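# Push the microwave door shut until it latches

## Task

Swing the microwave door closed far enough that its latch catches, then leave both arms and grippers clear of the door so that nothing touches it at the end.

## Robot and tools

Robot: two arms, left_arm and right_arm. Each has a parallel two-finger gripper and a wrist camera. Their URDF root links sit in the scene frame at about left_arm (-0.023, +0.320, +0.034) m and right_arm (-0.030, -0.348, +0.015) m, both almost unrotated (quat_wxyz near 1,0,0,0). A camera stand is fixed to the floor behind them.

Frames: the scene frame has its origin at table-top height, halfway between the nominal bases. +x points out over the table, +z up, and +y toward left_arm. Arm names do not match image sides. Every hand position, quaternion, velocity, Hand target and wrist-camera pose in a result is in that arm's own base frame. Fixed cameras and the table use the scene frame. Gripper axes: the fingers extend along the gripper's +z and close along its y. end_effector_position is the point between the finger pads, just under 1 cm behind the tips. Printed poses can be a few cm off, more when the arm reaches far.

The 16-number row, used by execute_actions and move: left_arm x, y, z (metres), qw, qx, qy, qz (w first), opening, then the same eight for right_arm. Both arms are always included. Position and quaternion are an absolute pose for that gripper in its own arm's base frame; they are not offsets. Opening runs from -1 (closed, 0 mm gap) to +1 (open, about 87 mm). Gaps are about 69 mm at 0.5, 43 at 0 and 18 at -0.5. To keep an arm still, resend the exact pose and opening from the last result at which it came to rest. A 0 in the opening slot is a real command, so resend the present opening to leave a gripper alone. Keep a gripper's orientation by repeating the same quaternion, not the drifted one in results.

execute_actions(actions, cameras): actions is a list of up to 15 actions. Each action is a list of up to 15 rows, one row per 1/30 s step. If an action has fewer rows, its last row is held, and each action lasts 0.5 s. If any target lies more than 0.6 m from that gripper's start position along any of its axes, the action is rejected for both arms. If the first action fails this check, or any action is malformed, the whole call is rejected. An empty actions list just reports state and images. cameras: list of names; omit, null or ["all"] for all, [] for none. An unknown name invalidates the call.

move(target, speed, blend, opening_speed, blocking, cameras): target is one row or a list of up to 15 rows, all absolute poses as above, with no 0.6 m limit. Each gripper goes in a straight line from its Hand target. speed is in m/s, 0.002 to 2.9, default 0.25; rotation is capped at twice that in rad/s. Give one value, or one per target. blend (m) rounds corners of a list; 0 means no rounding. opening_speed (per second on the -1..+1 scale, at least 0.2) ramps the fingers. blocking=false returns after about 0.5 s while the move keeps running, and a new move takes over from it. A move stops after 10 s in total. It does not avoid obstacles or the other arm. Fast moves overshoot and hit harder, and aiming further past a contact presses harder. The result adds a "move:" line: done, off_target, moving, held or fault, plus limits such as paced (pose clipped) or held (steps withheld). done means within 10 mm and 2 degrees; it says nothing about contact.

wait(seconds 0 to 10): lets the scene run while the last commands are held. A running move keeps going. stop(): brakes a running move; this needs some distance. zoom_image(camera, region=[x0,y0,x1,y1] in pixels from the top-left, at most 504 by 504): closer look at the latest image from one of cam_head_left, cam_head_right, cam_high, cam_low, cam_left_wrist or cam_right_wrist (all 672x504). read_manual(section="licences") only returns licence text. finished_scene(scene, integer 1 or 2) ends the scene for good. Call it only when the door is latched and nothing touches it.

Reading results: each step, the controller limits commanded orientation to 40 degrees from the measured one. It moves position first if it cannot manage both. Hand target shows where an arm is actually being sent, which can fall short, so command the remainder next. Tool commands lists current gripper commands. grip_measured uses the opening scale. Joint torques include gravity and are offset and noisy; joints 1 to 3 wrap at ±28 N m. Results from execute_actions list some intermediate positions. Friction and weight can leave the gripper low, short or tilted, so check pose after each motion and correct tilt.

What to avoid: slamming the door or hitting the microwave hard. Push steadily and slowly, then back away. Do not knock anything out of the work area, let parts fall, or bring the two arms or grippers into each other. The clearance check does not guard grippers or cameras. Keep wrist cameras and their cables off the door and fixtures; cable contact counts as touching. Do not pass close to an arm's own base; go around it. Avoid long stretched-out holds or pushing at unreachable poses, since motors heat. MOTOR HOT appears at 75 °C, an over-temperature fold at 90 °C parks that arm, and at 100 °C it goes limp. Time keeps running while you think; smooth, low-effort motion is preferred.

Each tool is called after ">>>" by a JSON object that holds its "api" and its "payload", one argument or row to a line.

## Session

>>> {"api": "execute_actions", "payload": {
  "actions": []
}}

>>> {"api": "zoom_image", "payload": {
  "camera": "cam_head_left",
  "region": [0, 40, 360, 400]
}}

Scene clock: 0.00 s.
left_arm: end_effector_position=(+0.1952, -0.0254, +0.0312) grip_measured=+1.000 end_effector_quat_wxyz=(+0.447, -0.016, +0.864, -0.230) | right_arm: end_effector_position=(+0.2893, -0.0866, +0.1187) grip_measured=+0.981 end_effector_quat_wxyz=(+0.622, -0.123, +0.767, -0.098)
Joint positions: left_arm=[0.554 0.602 0.126 -0.345 0.828 0.174 1] | right_arm=[-0.532 0.825 0.194 0.39 -0.522 -0.437 0.991]
Joint velocities: within noise
Joint torques (N m): no reading
Motor temperatures (°C): left_arm=[23 24 29 27 22 22 23] | right_arm=[26 25 26 25 23 21 22]
Heat: left arm: 29 °C; right arm: 26 °C.
Hand target: left_arm +0.1965, -0.0245, +0.0337; +0.449, -0.015, +0.864, -0.228 | right_arm +0.2918, -0.0880, +0.1262; +0.629, -0.125, +0.761, -0.103
Tool commands: left_gripper/opening=+1.0 right_gripper/opening=+1.0

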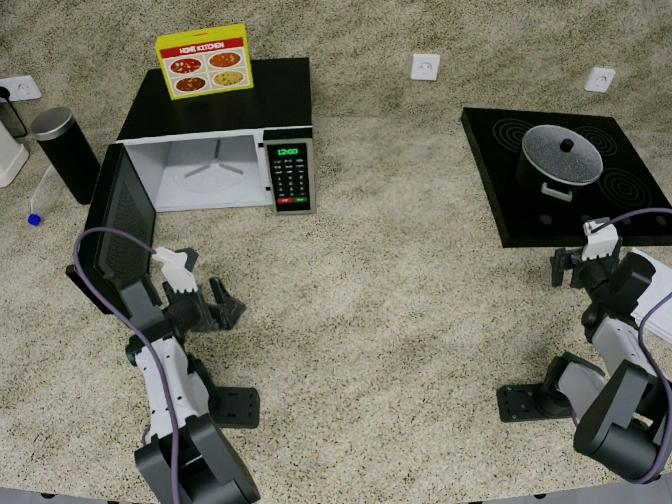

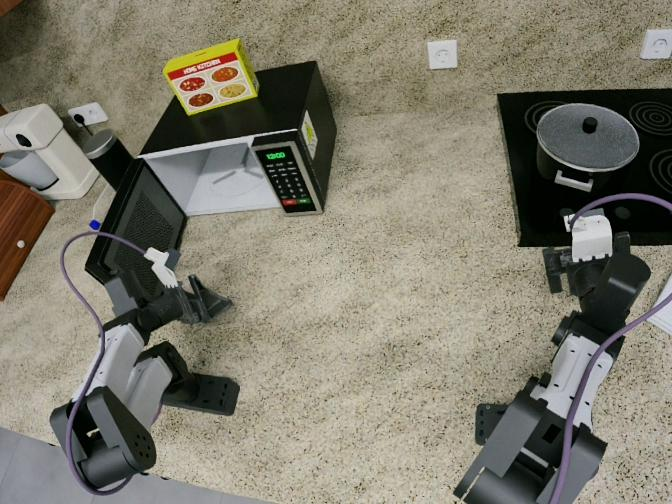

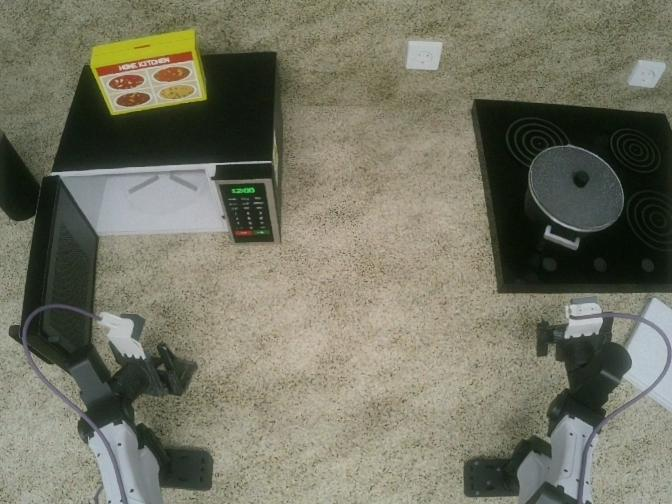

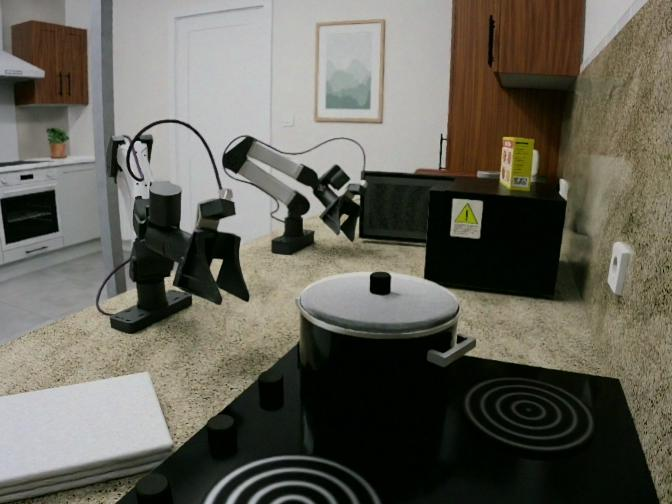

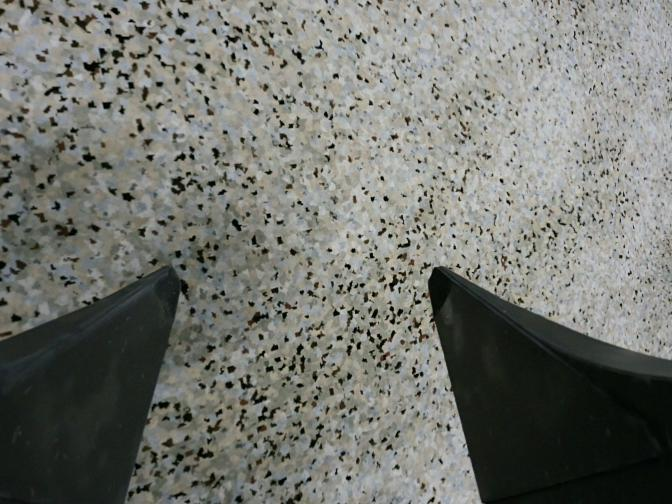

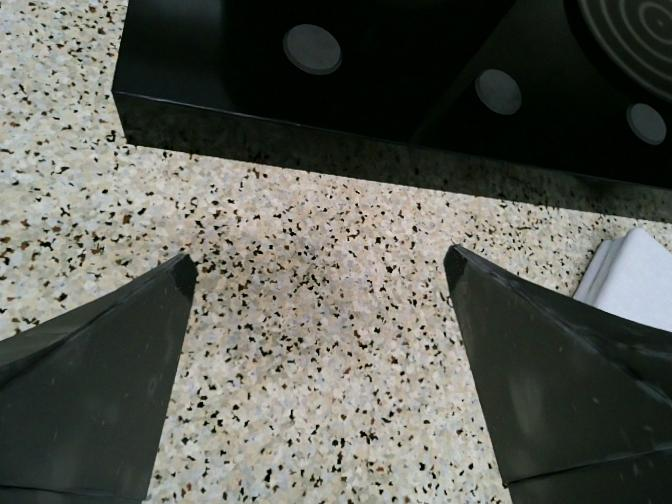

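Scaled by 1.400.

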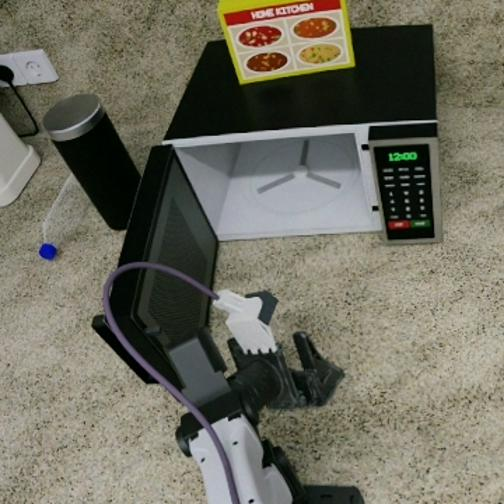

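>>> {"api": "move", "payload": {
  "target": [
    [0.19,-0.05,0.20,0.45,-0.015,0.864,-0.228,-1,0.2918,-0.088,0.1262,0.629,-0.125,0.761,-0.103,1],
    [0.25,-0.05,0.39,0.50,-0.08,0.85,-0.1,-1,0.2918,-0.088,0.1262,0.629,-0.125,0.761,-0.103,1]
  ],
  "speed": 0.15,
  "cameras": ["cam_head_left","cam_low"]
}}

>>> {"api": "move", "payload": {
  "target": [
    [0.30,0.20,0.40,0.42,-0.15,0.82,0.3,-1,0.2918,-0.088,0.1262,0.629,-0.125,0.761,-0.103,1],
    [0.20,0.37,0.34,0.3,-0.46,0.81,0.18,-1,0.2918,-0.088,0.1262,0.629,-0.125,0.761,-0.103,1]
  ],
  "cameras": ["cam_head_left","cam_left_wrist"]
}}

Scene clock: 9.13 s.
left_arm: end_effector_position=(+0.2519, -0.0497, +0.3842) grip_measured=-0.990 end_effector_quat_wxyz=(+0.500, -0.077, +0.857, -0.100) | right_arm: end_effector_position=(+0.2893, -0.0866, +0.1187) grip_measured=+0.981 end_effector_quat_wxyz=(+0.622, -0.123, +0.767, -0.098)
Joint positions: left_arm=[-0.195 1.077 1.71 -1.137 -0.077 -0.328 0.005] | right_arm=[-0.532 0.825 0.194 0.39 -0.522 -0.437 0.991]
Joint velocities: within noise
Joint torques (N m): left_arm=[-0.34 -0.95 8.65 1.8 -0.09 0] | right_arm=[0.13 -0.95 7.45 2.03 -0.11 0.01]
Motor temperatures (°C): left_arm=[23 24 31 28 22 22 23] | right_arm=[26 25 28 28 23 21 22]
Heat: left arm: 31 °C; right arm: 28 °C.
Hand target: left_arm +0.2500, -0.0500, +0.3899; +0.503, -0.080, +0.855, -0.101 | right_arm +0.2917, -0.0879, +0.1261; +0.629, -0.125, +0.761, -0.103
Off the commanded pose: left_arm 0.006 m, 1 deg | right_arm 0.008 m, 1 deg.
move: done
Images, in order (width x height): cam_head_left 672x504, cam_low 672x504.

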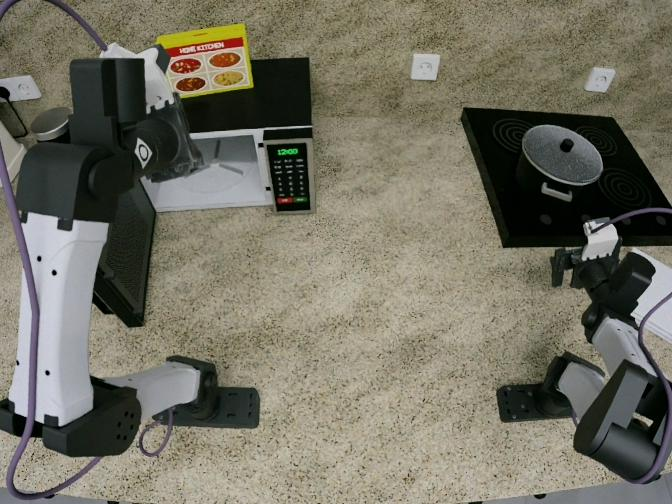

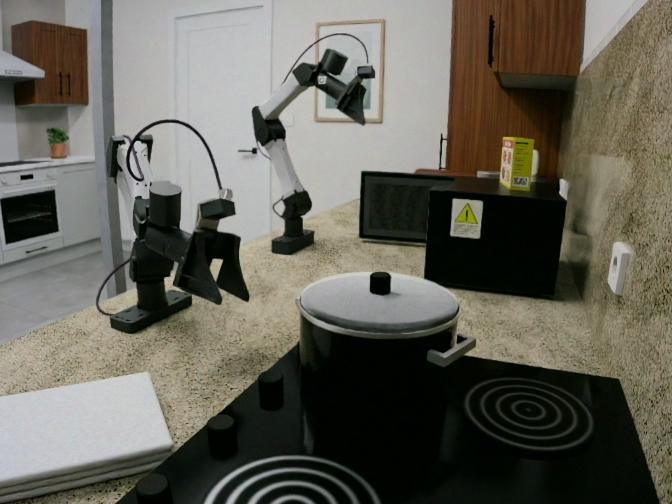

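Scene clock: 13.70 s.
left_arm: end_effector_position=(+0.1989, +0.3700, +0.3406) grip_measured=-0.990 end_effector_quat_wxyz=(+0.302, -0.457, +0.815, +0.188) | right_arm: end_effector_position=(+0.2893, -0.0866, +0.1187) grip_measured=+0.981 end_effector_quat_wxyz=(+0.622, -0.123, +0.767, -0.098)
Joint positions: left_arm=[1.074 2.041 2.755 -1.559 0.004 0.05 0.005] | right_arm=[-0.532 0.825 0.194 0.39 -0.522 -0.437 0.991]
Joint velocities: within noise
Joint torques (N m): left_arm=[0.62 -8.09 7.65 1.51 0.11 -0.01] | right_arm=[0.01 -1.01 7.53 2 -0.11 0]
Motor temperatures (°C): left_arm=[23 24 31 29 22 22 23] | right_arm=[26 25 29 29 23 21 22]
Heat: left arm: 31 °C; right arm: 29 °C.
Hand target: left_arm +0.1998, +0.3699, +0.3399; +0.303, -0.462, +0.813, +0.182 | right_arm +0.2917, -0.0879, +0.1261; +0.629, -0.125, +0.761, -0.103
Off the commanded pose: left_arm 0.001 m, 1 deg | right_arm 0.008 m, 1 deg.
move: done
Images, in order (width x height): cam_head_left 672x504, cam_left_wrist 672x504.

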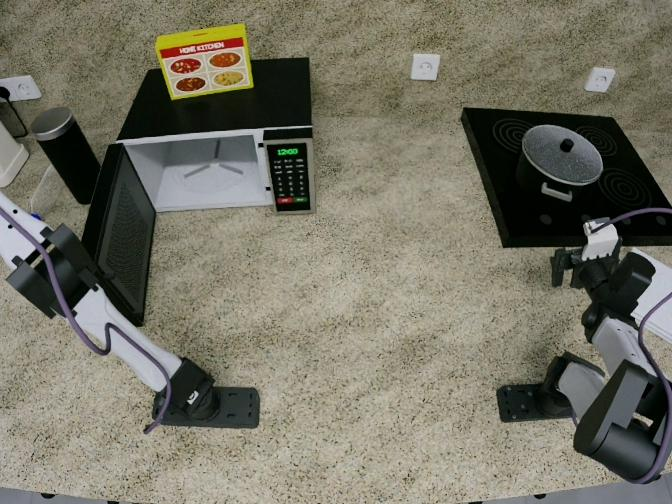

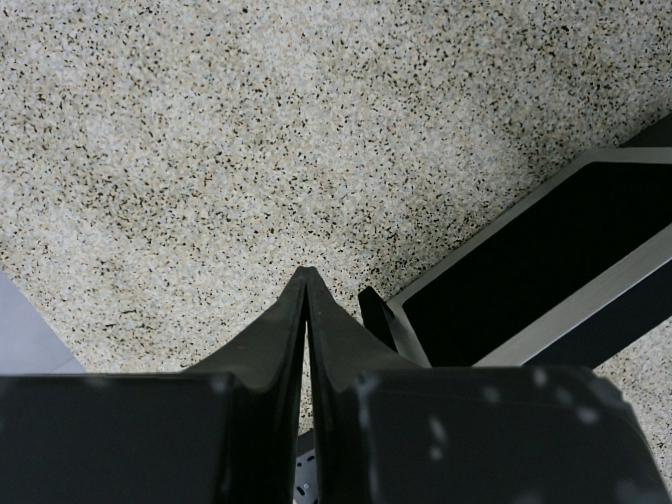

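Nearly identical view. Repeat the sequence.

>>> {"api": "move", "payload": {
  "target": [
    [0.22,0.40,0.34,0.460,0.077,0.884,-0.040,-1,0.2918,-0.088,0.1262,0.629,-0.125,0.761,-0.103,1],
    [0.22,0.40,0.22,0.460,0.077,0.884,-0.040,-1,0.2918,-0.088,0.1262,0.629,-0.125,0.761,-0.103,1],
    [0.235,0.40,0.13,0.46,0.077,0.884,-0.040,-1,0.2918,-0.088,0.1262,0.629,-0.125,0.761,-0.103,1]
  ],
  "speed": 0.15,
  "cameras": ["cam_head_left","cam_left_wrist"]
}}

>>> {"api": "move", "payload": {
  "target": [
    [0.235,0.34,0.13,0.46,0.077,0.884,-0.04,-1,0.2918,-0.088,0.1262,0.629,-0.125,0.761,-0.103,1],
    [0.25,0.34,0.13,0.451,0.192,0.866,-0.10,-1,0.2918,-0.088,0.1262,0.629,-0.125,0.761,-0.103,1],
    [0.25,0.28,0.13,0.451,0.192,0.866,-0.1,-1,0.2918,-0.088,0.1262,0.629,-0.125,0.761,-0.103,1]
  ],
  "speed": 0.08,
  "cameras": ["cam_head_left","cam_left_wrist"]
}}

Scene clock: 26.23 s.
left_arm: end_effector_position=(+0.2328, +0.4024, +0.1201) grip_measured=-0.990 end_effector_quat_wxyz=(+0.459, +0.071, +0.884, -0.051) | right_arm: end_effector_position=(+0.2893, -0.0866, +0.1187) grip_measured=+0.981 end_effector_quat_wxyz=(+0.622, -0.123, +0.767, -0.098)
Joint positions: left_arm=[1.306 2.23 2.016 -1.251 0.955 1.411 0.005] | right_arm=[-0.532 0.825 0.194 0.39 -0.522 -0.437 0.991]
Joint velocities: within noise
Joint torques (N m): left_arm=[-0.2 -14.98 5.74 0.68 0.46 0.01] | right_arm=[0.08 -1.05 7.62 2.08 -0.1 -0.03]
Motor temperatures (°C): left_arm=[23 27 32 29 22 22 23] | right_arm=[26 25 31 31 23 21 22]
Heat: left arm: 32 °C; right arm: 31 °C.
Hand target: left_arm +0.2350, +0.4000, +0.1300; +0.460, +0.077, +0.884, -0.040 | right_arm +0.2917, -0.0879, +0.1261; +0.629, -0.125, +0.761, -0.103
Off the commanded pose: left_arm 0.010 m, 1 deg | right_arm 0.008 m, 1 deg.
move: done
Images, in order (width x height): cam_head_left 672x504, cam_left_wrist 672x504.

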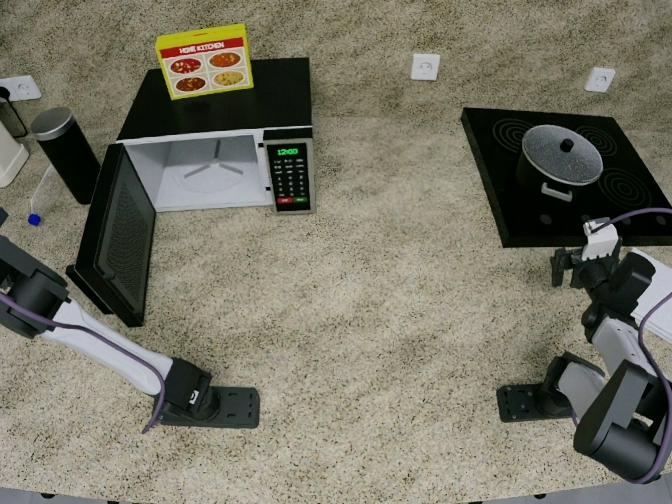

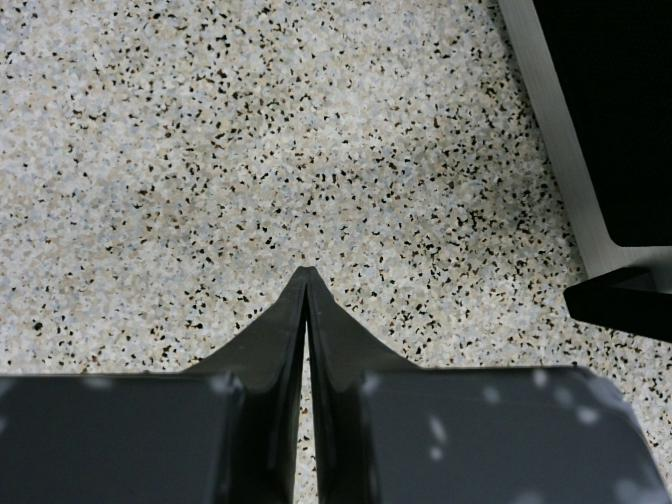

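Scene clock: 30.20 s.
left_arm: end_effector_position=(+0.2478, +0.2832, +0.1242) grip_measured=-0.990 end_effector_quat_wxyz=(+0.446, +0.188, +0.868, -0.107) | right_arm: end_effector_position=(+0.2893, -0.0866, +0.1187) grip_measured=+0.981 end_effector_quat_wxyz=(+0.622, -0.123, +0.767, -0.098)
Joint positions: left_arm=[1.173 1.953 1.614 -1.304 0.952 1.637 0.005] | right_arm=[-0.532 0.825 0.194 0.39 -0.522 -0.437 0.991]
Joint velocities: within noise
Joint torques (N m): left_arm=[-0.14 -12.01 5.41 0.41 0.55 0.04] | right_arm=[0.21 -1.06 7.69 2.04 -0.08 -0.02]
Motor temperatures (°C): left_arm=[23 28 32 28 23 22 23] | right_arm=[26 25 31 32 23 21 22]
Heat: left arm: 32 °C; right arm: 32 °C.
Hand target: left_arm +0.2499, +0.2801, +0.1300; +0.451, +0.192, +0.866, -0.100 | right_arm +0.2917, -0.0879, +0.1261; +0.629, -0.125, +0.761, -0.103
Off the commanded pose: left_arm 0.007 m, 1 deg | right_arm 0.008 m, 1 deg.
move: done
Images, in order (width x height): cam_head_left 672x504, cam_left_wrist 672x504.

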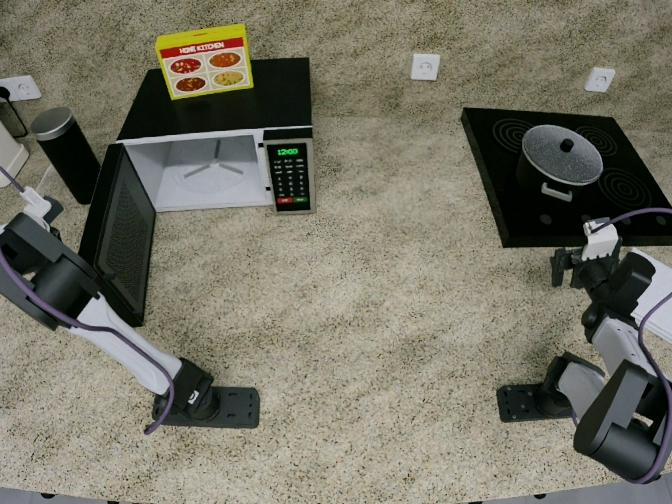

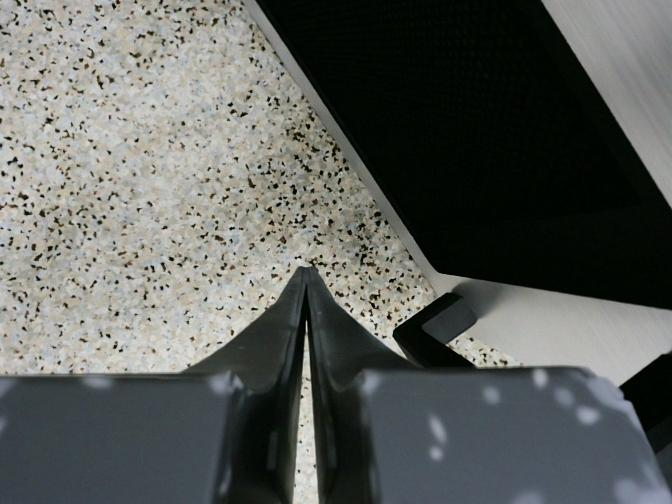

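>>> {"api": "move", "payload": {
  "target": [
    [0.26,0.21,0.13,0.451,0.192,0.866,-0.1,-1,0.2918,-0.088,0.1262,0.629,-0.125,0.761,-0.103,1],
    [0.275,0.15,0.13,0.46,0.077,0.884,-0.04,-1,0.2918,-0.088,0.1262,0.629,-0.125,0.761,-0.103,1]
  ],
  "speed": 0.06,
  "cameras": ["cam_head_left","cam_left_wrist"]
}}

>>> {"api": "move", "payload": {
  "target": [
    [0.295,0.08,0.13,0.461,-0.039,0.886,0.02,-1,0.2918,-0.088,0.1262,0.629,-0.125,0.761,-0.103,1],
    [0.325,0.025,0.13,0.462,0,0.887,0,-1,0.2918,-0.088,0.1262,0.629,-0.125,0.761,-0.103,1]
  ],
  "speed": 0.06,
  "cameras": ["cam_head_left","cam_left_wrist"]
}}

Scene clock: 38.50 s.
left_arm: end_effector_position=(+0.2753, +0.1524, +0.1309) grip_measured=-0.990 end_effector_quat_wxyz=(+0.458, +0.076, +0.884, -0.044) | right_arm: end_effector_position=(+0.2893, -0.0866, +0.1187) grip_measured=+0.981 end_effector_quat_wxyz=(+0.622, -0.123, +0.767, -0.098)
Joint positions: left_arm=[0.835 1.27 0.869 -0.528 0.768 0.74 0.005] | right_arm=[-0.532 0.825 0.194 0.39 -0.522 -0.437 0.991]
Joint velocities: within noise
Joint torques (N m): left_arm=[-0.27 -5.97 6.54 1.51 0.29 0.03] | right_arm=[0.09 -0.87 7.6 2.03 -0.04 -0.01]
Motor temperatures (°C): left_arm=[23 29 32 28 23 22 23] | right_arm=[26 25 32 33 23 21 22]
Heat: left arm: 32 °C; right arm: 33 °C.
Hand target: left_arm +0.2751, +0.1500, +0.1301; +0.460, +0.077, +0.884, -0.040 | right_arm +0.2917, -0.0879, +0.1261; +0.629, -0.125, +0.761, -0.103
Off the commanded pose: left_arm 0.003 m, 0 deg | right_arm 0.008 m, 1 deg.
move: done
Images, in order (width x height): cam_head_left 672x504, cam_left_wrist 672x504.

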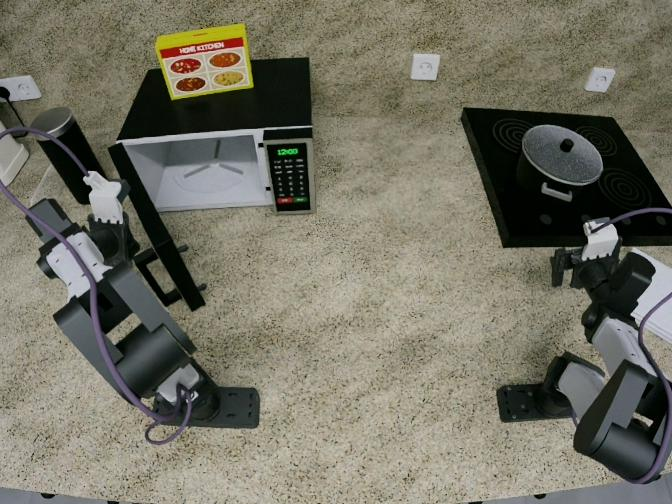

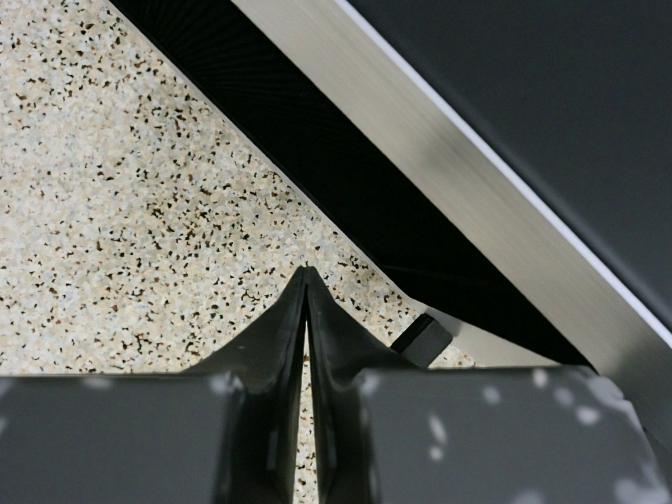

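Scene clock: 42.33 s.
left_arm: end_effector_position=(+0.3186, +0.0252, +0.1234) grip_measured=-0.990 end_effector_quat_wxyz=(+0.452, +0.003, +0.892, -0.002) | right_arm: end_effector_position=(+0.2893, -0.0866, +0.1187) grip_measured=+0.981 end_effector_quat_wxyz=(+0.622, -0.123, +0.767, -0.098)
Joint positions: left_arm=[0.129 1.078 0.674 -0.233 0.11 0.08 0.005] | right_arm=[-0.532 0.825 0.194 0.39 -0.522 -0.437 0.991]
Joint velocities: within noise
Joint torques (N m): left_arm=[-0.28 -2.95 10.07 2 -0.02 0.01] | right_arm=[0.13 -0.88 7.64 2.04 -0.1 0.01]
Motor temperatures (°C): left_arm=[23 29 33 29 23 22 23] | right_arm=[26 25 32 33 23 21 22]
Heat: left arm: 33 °C; right arm: 33 °C.
Hand target: left_arm +0.3248, +0.0249, +0.1302; +0.462, +0.000, +0.887, +0.000 | right_arm +0.2917, -0.0879, +0.1261; +0.629, -0.125, +0.761, -0.103
Off the commanded pose: left_arm 0.009 m, 1 deg | right_arm 0.008 m, 1 deg.
move: done
Images, in order (width x height): cam_head_left 672x504, cam_left_wrist 672x504.

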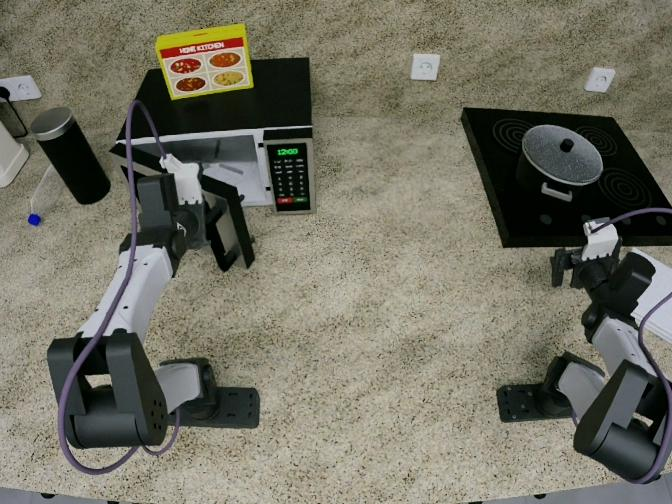

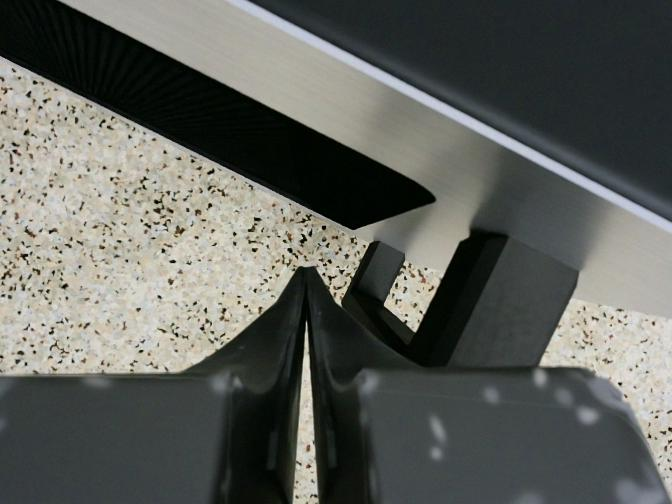

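>>> {"api": "move", "payload": {
  "target": [
    [0.365,0.003,0.13,0.50,0,0.866,0,-1,0.2918,-0.088,0.1262,0.629,-0.125,0.761,-0.103,1],
    [0.41,-0.005,0.135,0.574,0,0.819,0,-1,0.2918,-0.088,0.1262,0.629,-0.125,0.761,-0.103,1],
    [0.45,-0.01,0.13,0.65,0,0.76,0,-1,0.2918,-0.088,0.1262,0.629,-0.125,0.761,-0.103,1]
  ],
  "speed": 0.05,
  "cameras": ["cam_head_left","cam_left_wrist"]
}}

>>> {"api": "move", "payload": {
  "target": [
    [0.475,-0.012,0.125,0.676,0,0.737,0,-1,0.2918,-0.088,0.1262,0.629,-0.125,0.761,-0.103,1],
    [0.505,-0.012,0.125,0.676,0,0.737,0,-1,0.2918,-0.088,0.1262,0.629,-0.125,0.761,-0.103,1]
  ],
  "speed": 0.04,
  "cameras": ["cam_head_left","cam_left_wrist"]
}}

>>> {"api": "zoom_image", "payload": {
  "camera": "cam_head_left",
  "region": [60, 60, 340, 270]
}}

Scene clock: 53.77 s.
left_arm: end_effector_position=(+0.4522, -0.0072, +0.1369) grip_measured=-0.990 end_effector_quat_wxyz=(+0.653, +0.003, +0.758, +0.003) | right_arm: end_effector_position=(+0.2893, -0.0866, +0.1187) grip_measured=+0.981 end_effector_quat_wxyz=(+0.622, -0.123, +0.767, -0.098)
Joint positions: left_arm=[-0.027 1.566 0.626 0.792 -0.027 0.003 0.005] | right_arm=[-0.532 0.825 0.194 0.39 -0.522 -0.437 0.991]
Joint velocities: within noise
Joint torques (N m): left_arm=[-0.38 -5.93 6.02 2.18 -0.04 0.02] | right_arm=[0.13 -0.96 7.61 2.05 -0.08 -0.01]
Motor temperatures (°C): left_arm=[23 28 34 31 23 22 23] | right_arm=[26 25 33 34 23 21 22]
Heat: left arm: 34 °C; right arm: 34 °C.
Hand target: left_arm +0.4499, -0.0099, +0.1300; +0.650, +0.000, +0.760, +0.000 | right_arm +0.2917, -0.0879, +0.1261; +0.629, -0.125, +0.761, -0.103
Off the commanded pose: left_arm 0.008 m, 1 deg | right_arm 0.008 m, 1 deg.
move: done
Images, in order (width x height): cam_head_left 672x504, cam_left_wrist 672x504.

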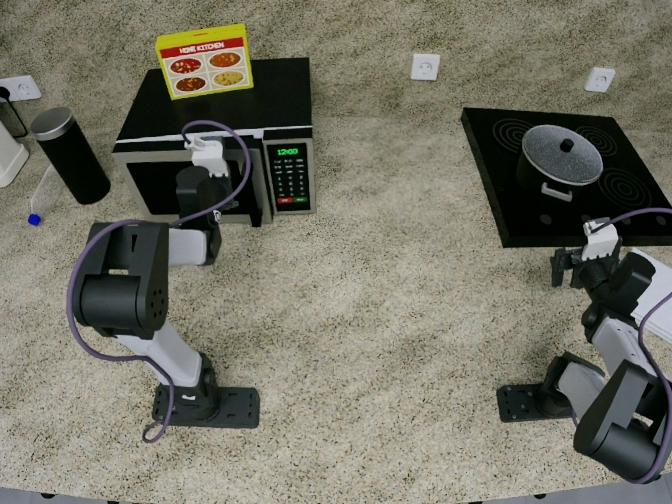

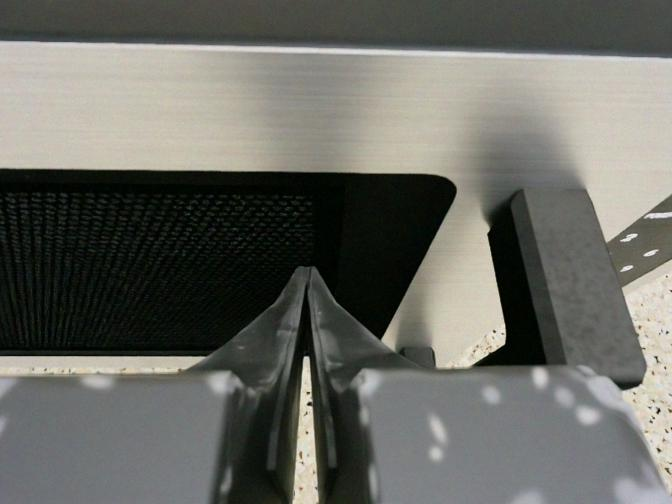

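Scene clock: 55.63 s.
left_arm: end_effector_position=(+0.4729, -0.0057, +0.1229) grip_measured=-0.990 end_effector_quat_wxyz=(+0.673, -0.005, +0.740, +0.010) | right_arm: end_effector_position=(+0.2893, -0.0866, +0.1187) grip_measured=+0.981 end_effector_quat_wxyz=(+0.622, -0.123, +0.767, -0.098)
Joint positions: left_arm=[-0.032 1.719 0.646 0.978 -0.053 0.003 0.005] | right_arm=[-0.532 0.825 0.194 0.39 -0.522 -0.437 0.991]
Joint velocities: within noise
Joint torques (N m): left_arm=[-0.02 -0.7 17.36 1.85 0.18 0.04] | right_arm=[0.17 -0.87 7.6 2.03 -0.11 0.01]
Motor temperatures (°C): left_arm=[23 28 34 31 22 22 23] | right_arm=[26 25 33 34 23 21 22]
Heat: left arm: 34 °C; right arm: 34 °C.
Hand target: left_arm +0.4999, -0.0119, +0.1253; +0.676, +0.000, +0.737, +0.000 | right_arm +0.2917, -0.0879, +0.1261; +0.629, -0.125, +0.761, -0.103
Off the commanded pose: left_arm 0.033 m, 1 deg | right_arm 0.008 m, 1 deg.
move: off_target (left_arm)
Images, in order (width x height): cam_head_left 672x504, cam_left_wrist 672x504.

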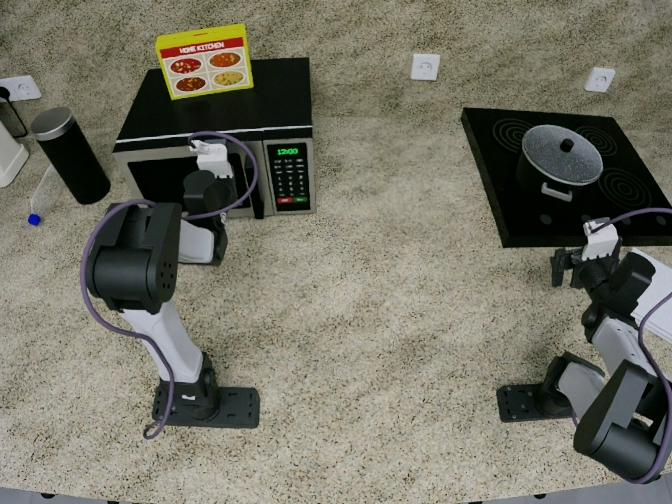

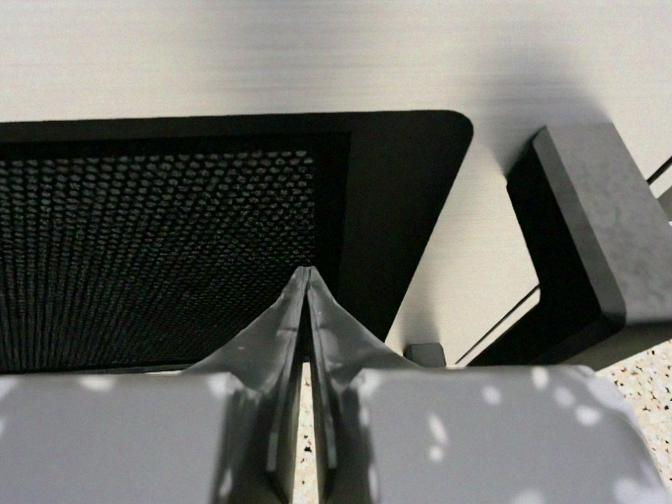

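Scaled by 1.800.

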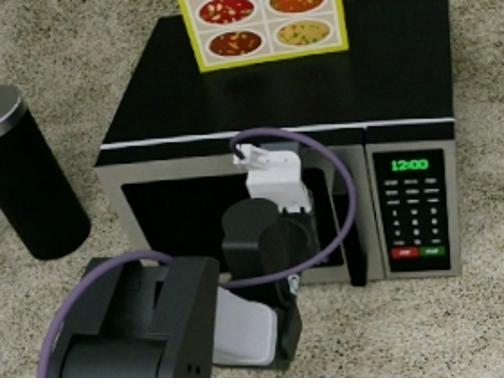

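>>> {"api": "move", "payload": {
  "target": [0.52,-0.012,0.125,0.676,0,0.737,0,-1,0.2918,-0.088,0.1262,0.629,-0.125,0.761,-0.103,1],
  "speed": 0.04,
  "cameras": []
}}

>>> {"api": "move", "payload": {
  "target": [
    [0.43,-0.008,0.135,0.676,0,0.737,0,-1,0.2918,-0.088,0.1262,0.629,-0.125,0.761,-0.103,1],
    [0.30,0.05,0.24,0.492,0,0.871,0,-1,0.2918,-0.088,0.1262,0.629,-0.125,0.761,-0.103,1],
    [0.25,0.15,0.30,0.492,0,0.871,0,-1,0.2918,-0.088,0.1262,0.629,-0.125,0.761,-0.103,1]
  ],
  "speed": 0.12
}}

>>> {"api": "zoom_image", "payload": {
  "camera": "cam_head_left",
  "region": [60, 60, 340, 270]
}}

>>> {"api": "zoom_image", "payload": {
  "camera": "cam_low",
  "region": [380, 140, 600, 300]
}}

Scene clock: 60.60 s.
left_arm: end_effector_position=(+0.4734, -0.0057, +0.1206) grip_measured=-0.990 end_effector_quat_wxyz=(+0.671, -0.005, +0.741, +0.010) | right_arm: end_effector_position=(+0.2893, -0.0866, +0.1187) grip_measured=+0.981 end_effector_quat_wxyz=(+0.622, -0.123, +0.767, -0.098)
Joint positions: left_arm=[-0.032 1.726 0.647 0.981 -0.054 0.003 0.005] | right_arm=[-0.532 0.825 0.194 0.39 -0.522 -0.437 0.991]
Joint velocities: within noise
Joint torques (N m): left_arm=[0.09 1.26 21.46 1.71 0.19 0.04] | right_arm=[0.1 -0.98 7.54 2.02 -0.11 0.02]
Motor temperatures (°C): left_arm=[23 27 37 31 22 22 23] | right_arm=[26 25 33 34 23 21 22]
Heat: left arm: 37 °C; right arm: 34 °C.
Hand target: left_arm +0.5101, -0.0118, +0.1260; +0.676, +0.000, +0.736, +0.000 | right_arm +0.2917, -0.0879, +0.1261; +0.629, -0.125, +0.761, -0.103
Off the commanded pose: left_arm 0.047 m, 1 deg | right_arm 0.008 m, 1 deg.
move: off_target (left_arm)
No camera images: "cameras" was empty.

Scene clock: 65.20 s.
left_arm: end_effector_position=(+0.2499, +0.1482, +0.2920) grip_measured=-0.990 end_effector_quat_wxyz=(+0.487, -0.007, +0.874, -0.004) | right_arm: end_effector_position=(+0.2893, -0.0866, +0.1187) grip_measured=+0.981 end_effector_quat_wxyz=(+0.622, -0.123, +0.767, -0.098)
Joint positions: left_arm=[0.883 1.165 1.4 -1.009 0.717 0.554 0.005] | right_arm=[-0.532 0.825 0.194 0.39 -0.522 -0.437 0.991]
Joint velocities: within noise
Joint torques (N m): left_arm=[1.1 -2.66 10.45 1.45 0.41 0.2] | right_arm=[0.1 -0.9 7.62 2.04 -0.16 -0.03]
Motor temperatures (°C): left_arm=[23 27 37 31 22 22 23] | right_arm=[26 25 33 34 23 21 22]
Heat: left arm: 37 °C; right arm: 34 °C.
Hand target: left_arm +0.2500, +0.1499, +0.2999; +0.492, +0.000, +0.871, +0.000 | right_arm +0.2917, -0.0879, +0.1261; +0.629, -0.125, +0.761, -0.103
Off the commanded pose: left_arm 0.008 m, 1 deg | right_arm 0.008 m, 1 deg.
move: done

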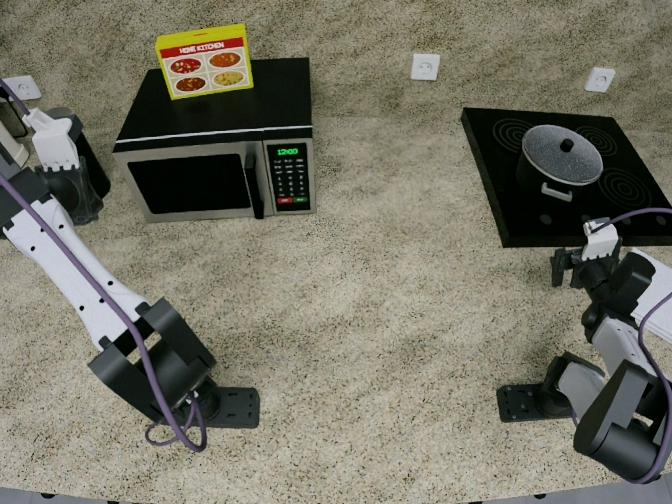

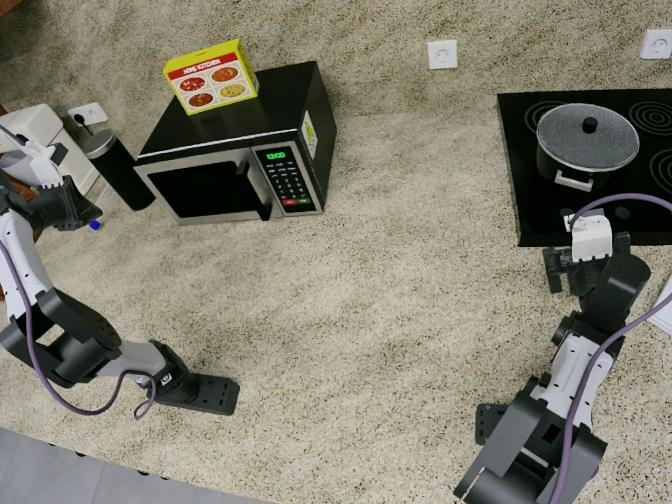

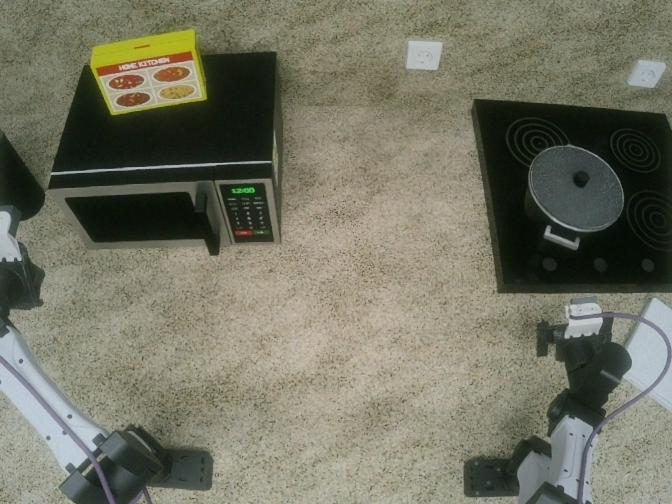

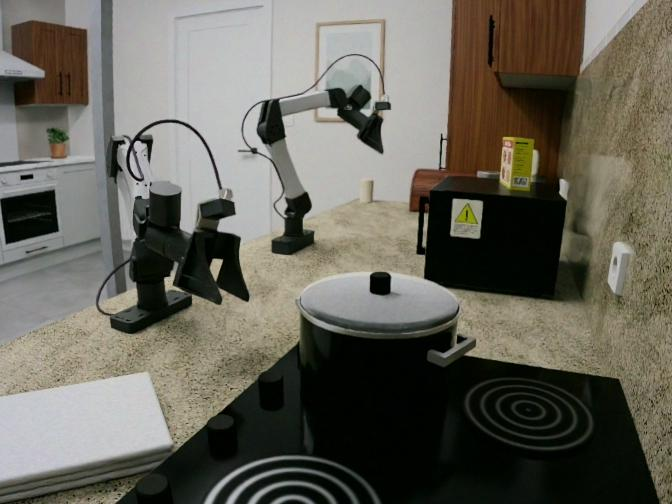

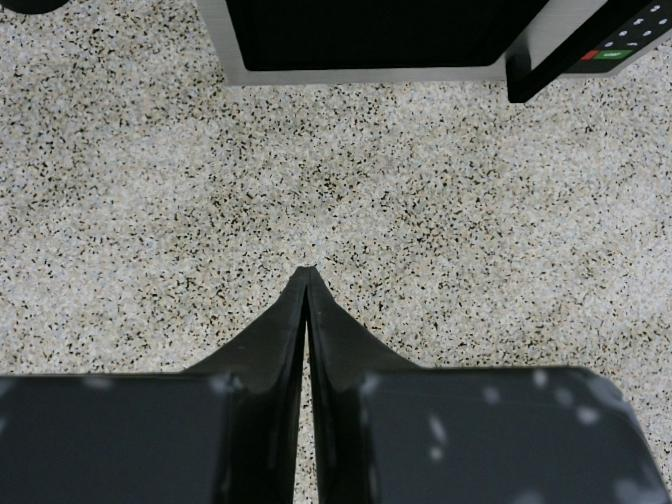

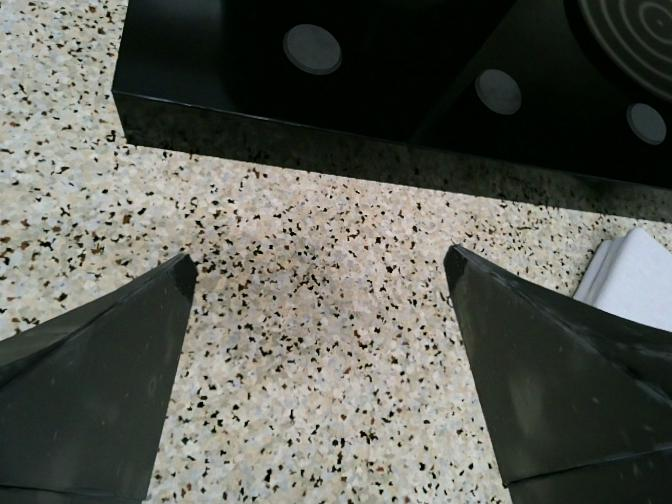

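Scaled by 1.800.

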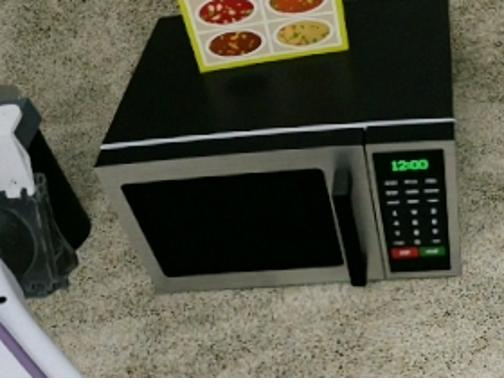

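Scaled by 2.291.

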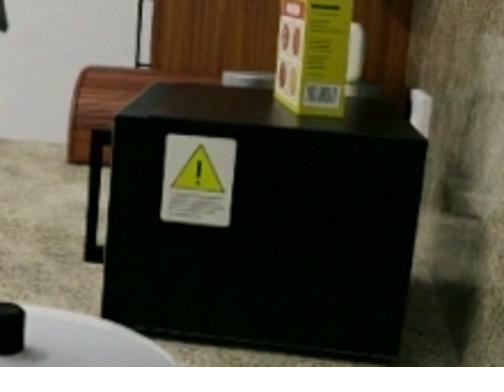

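>>> {"api": "finished_scene", "payload": {
  "scene": 2
}}

The scene is finished: the task was done.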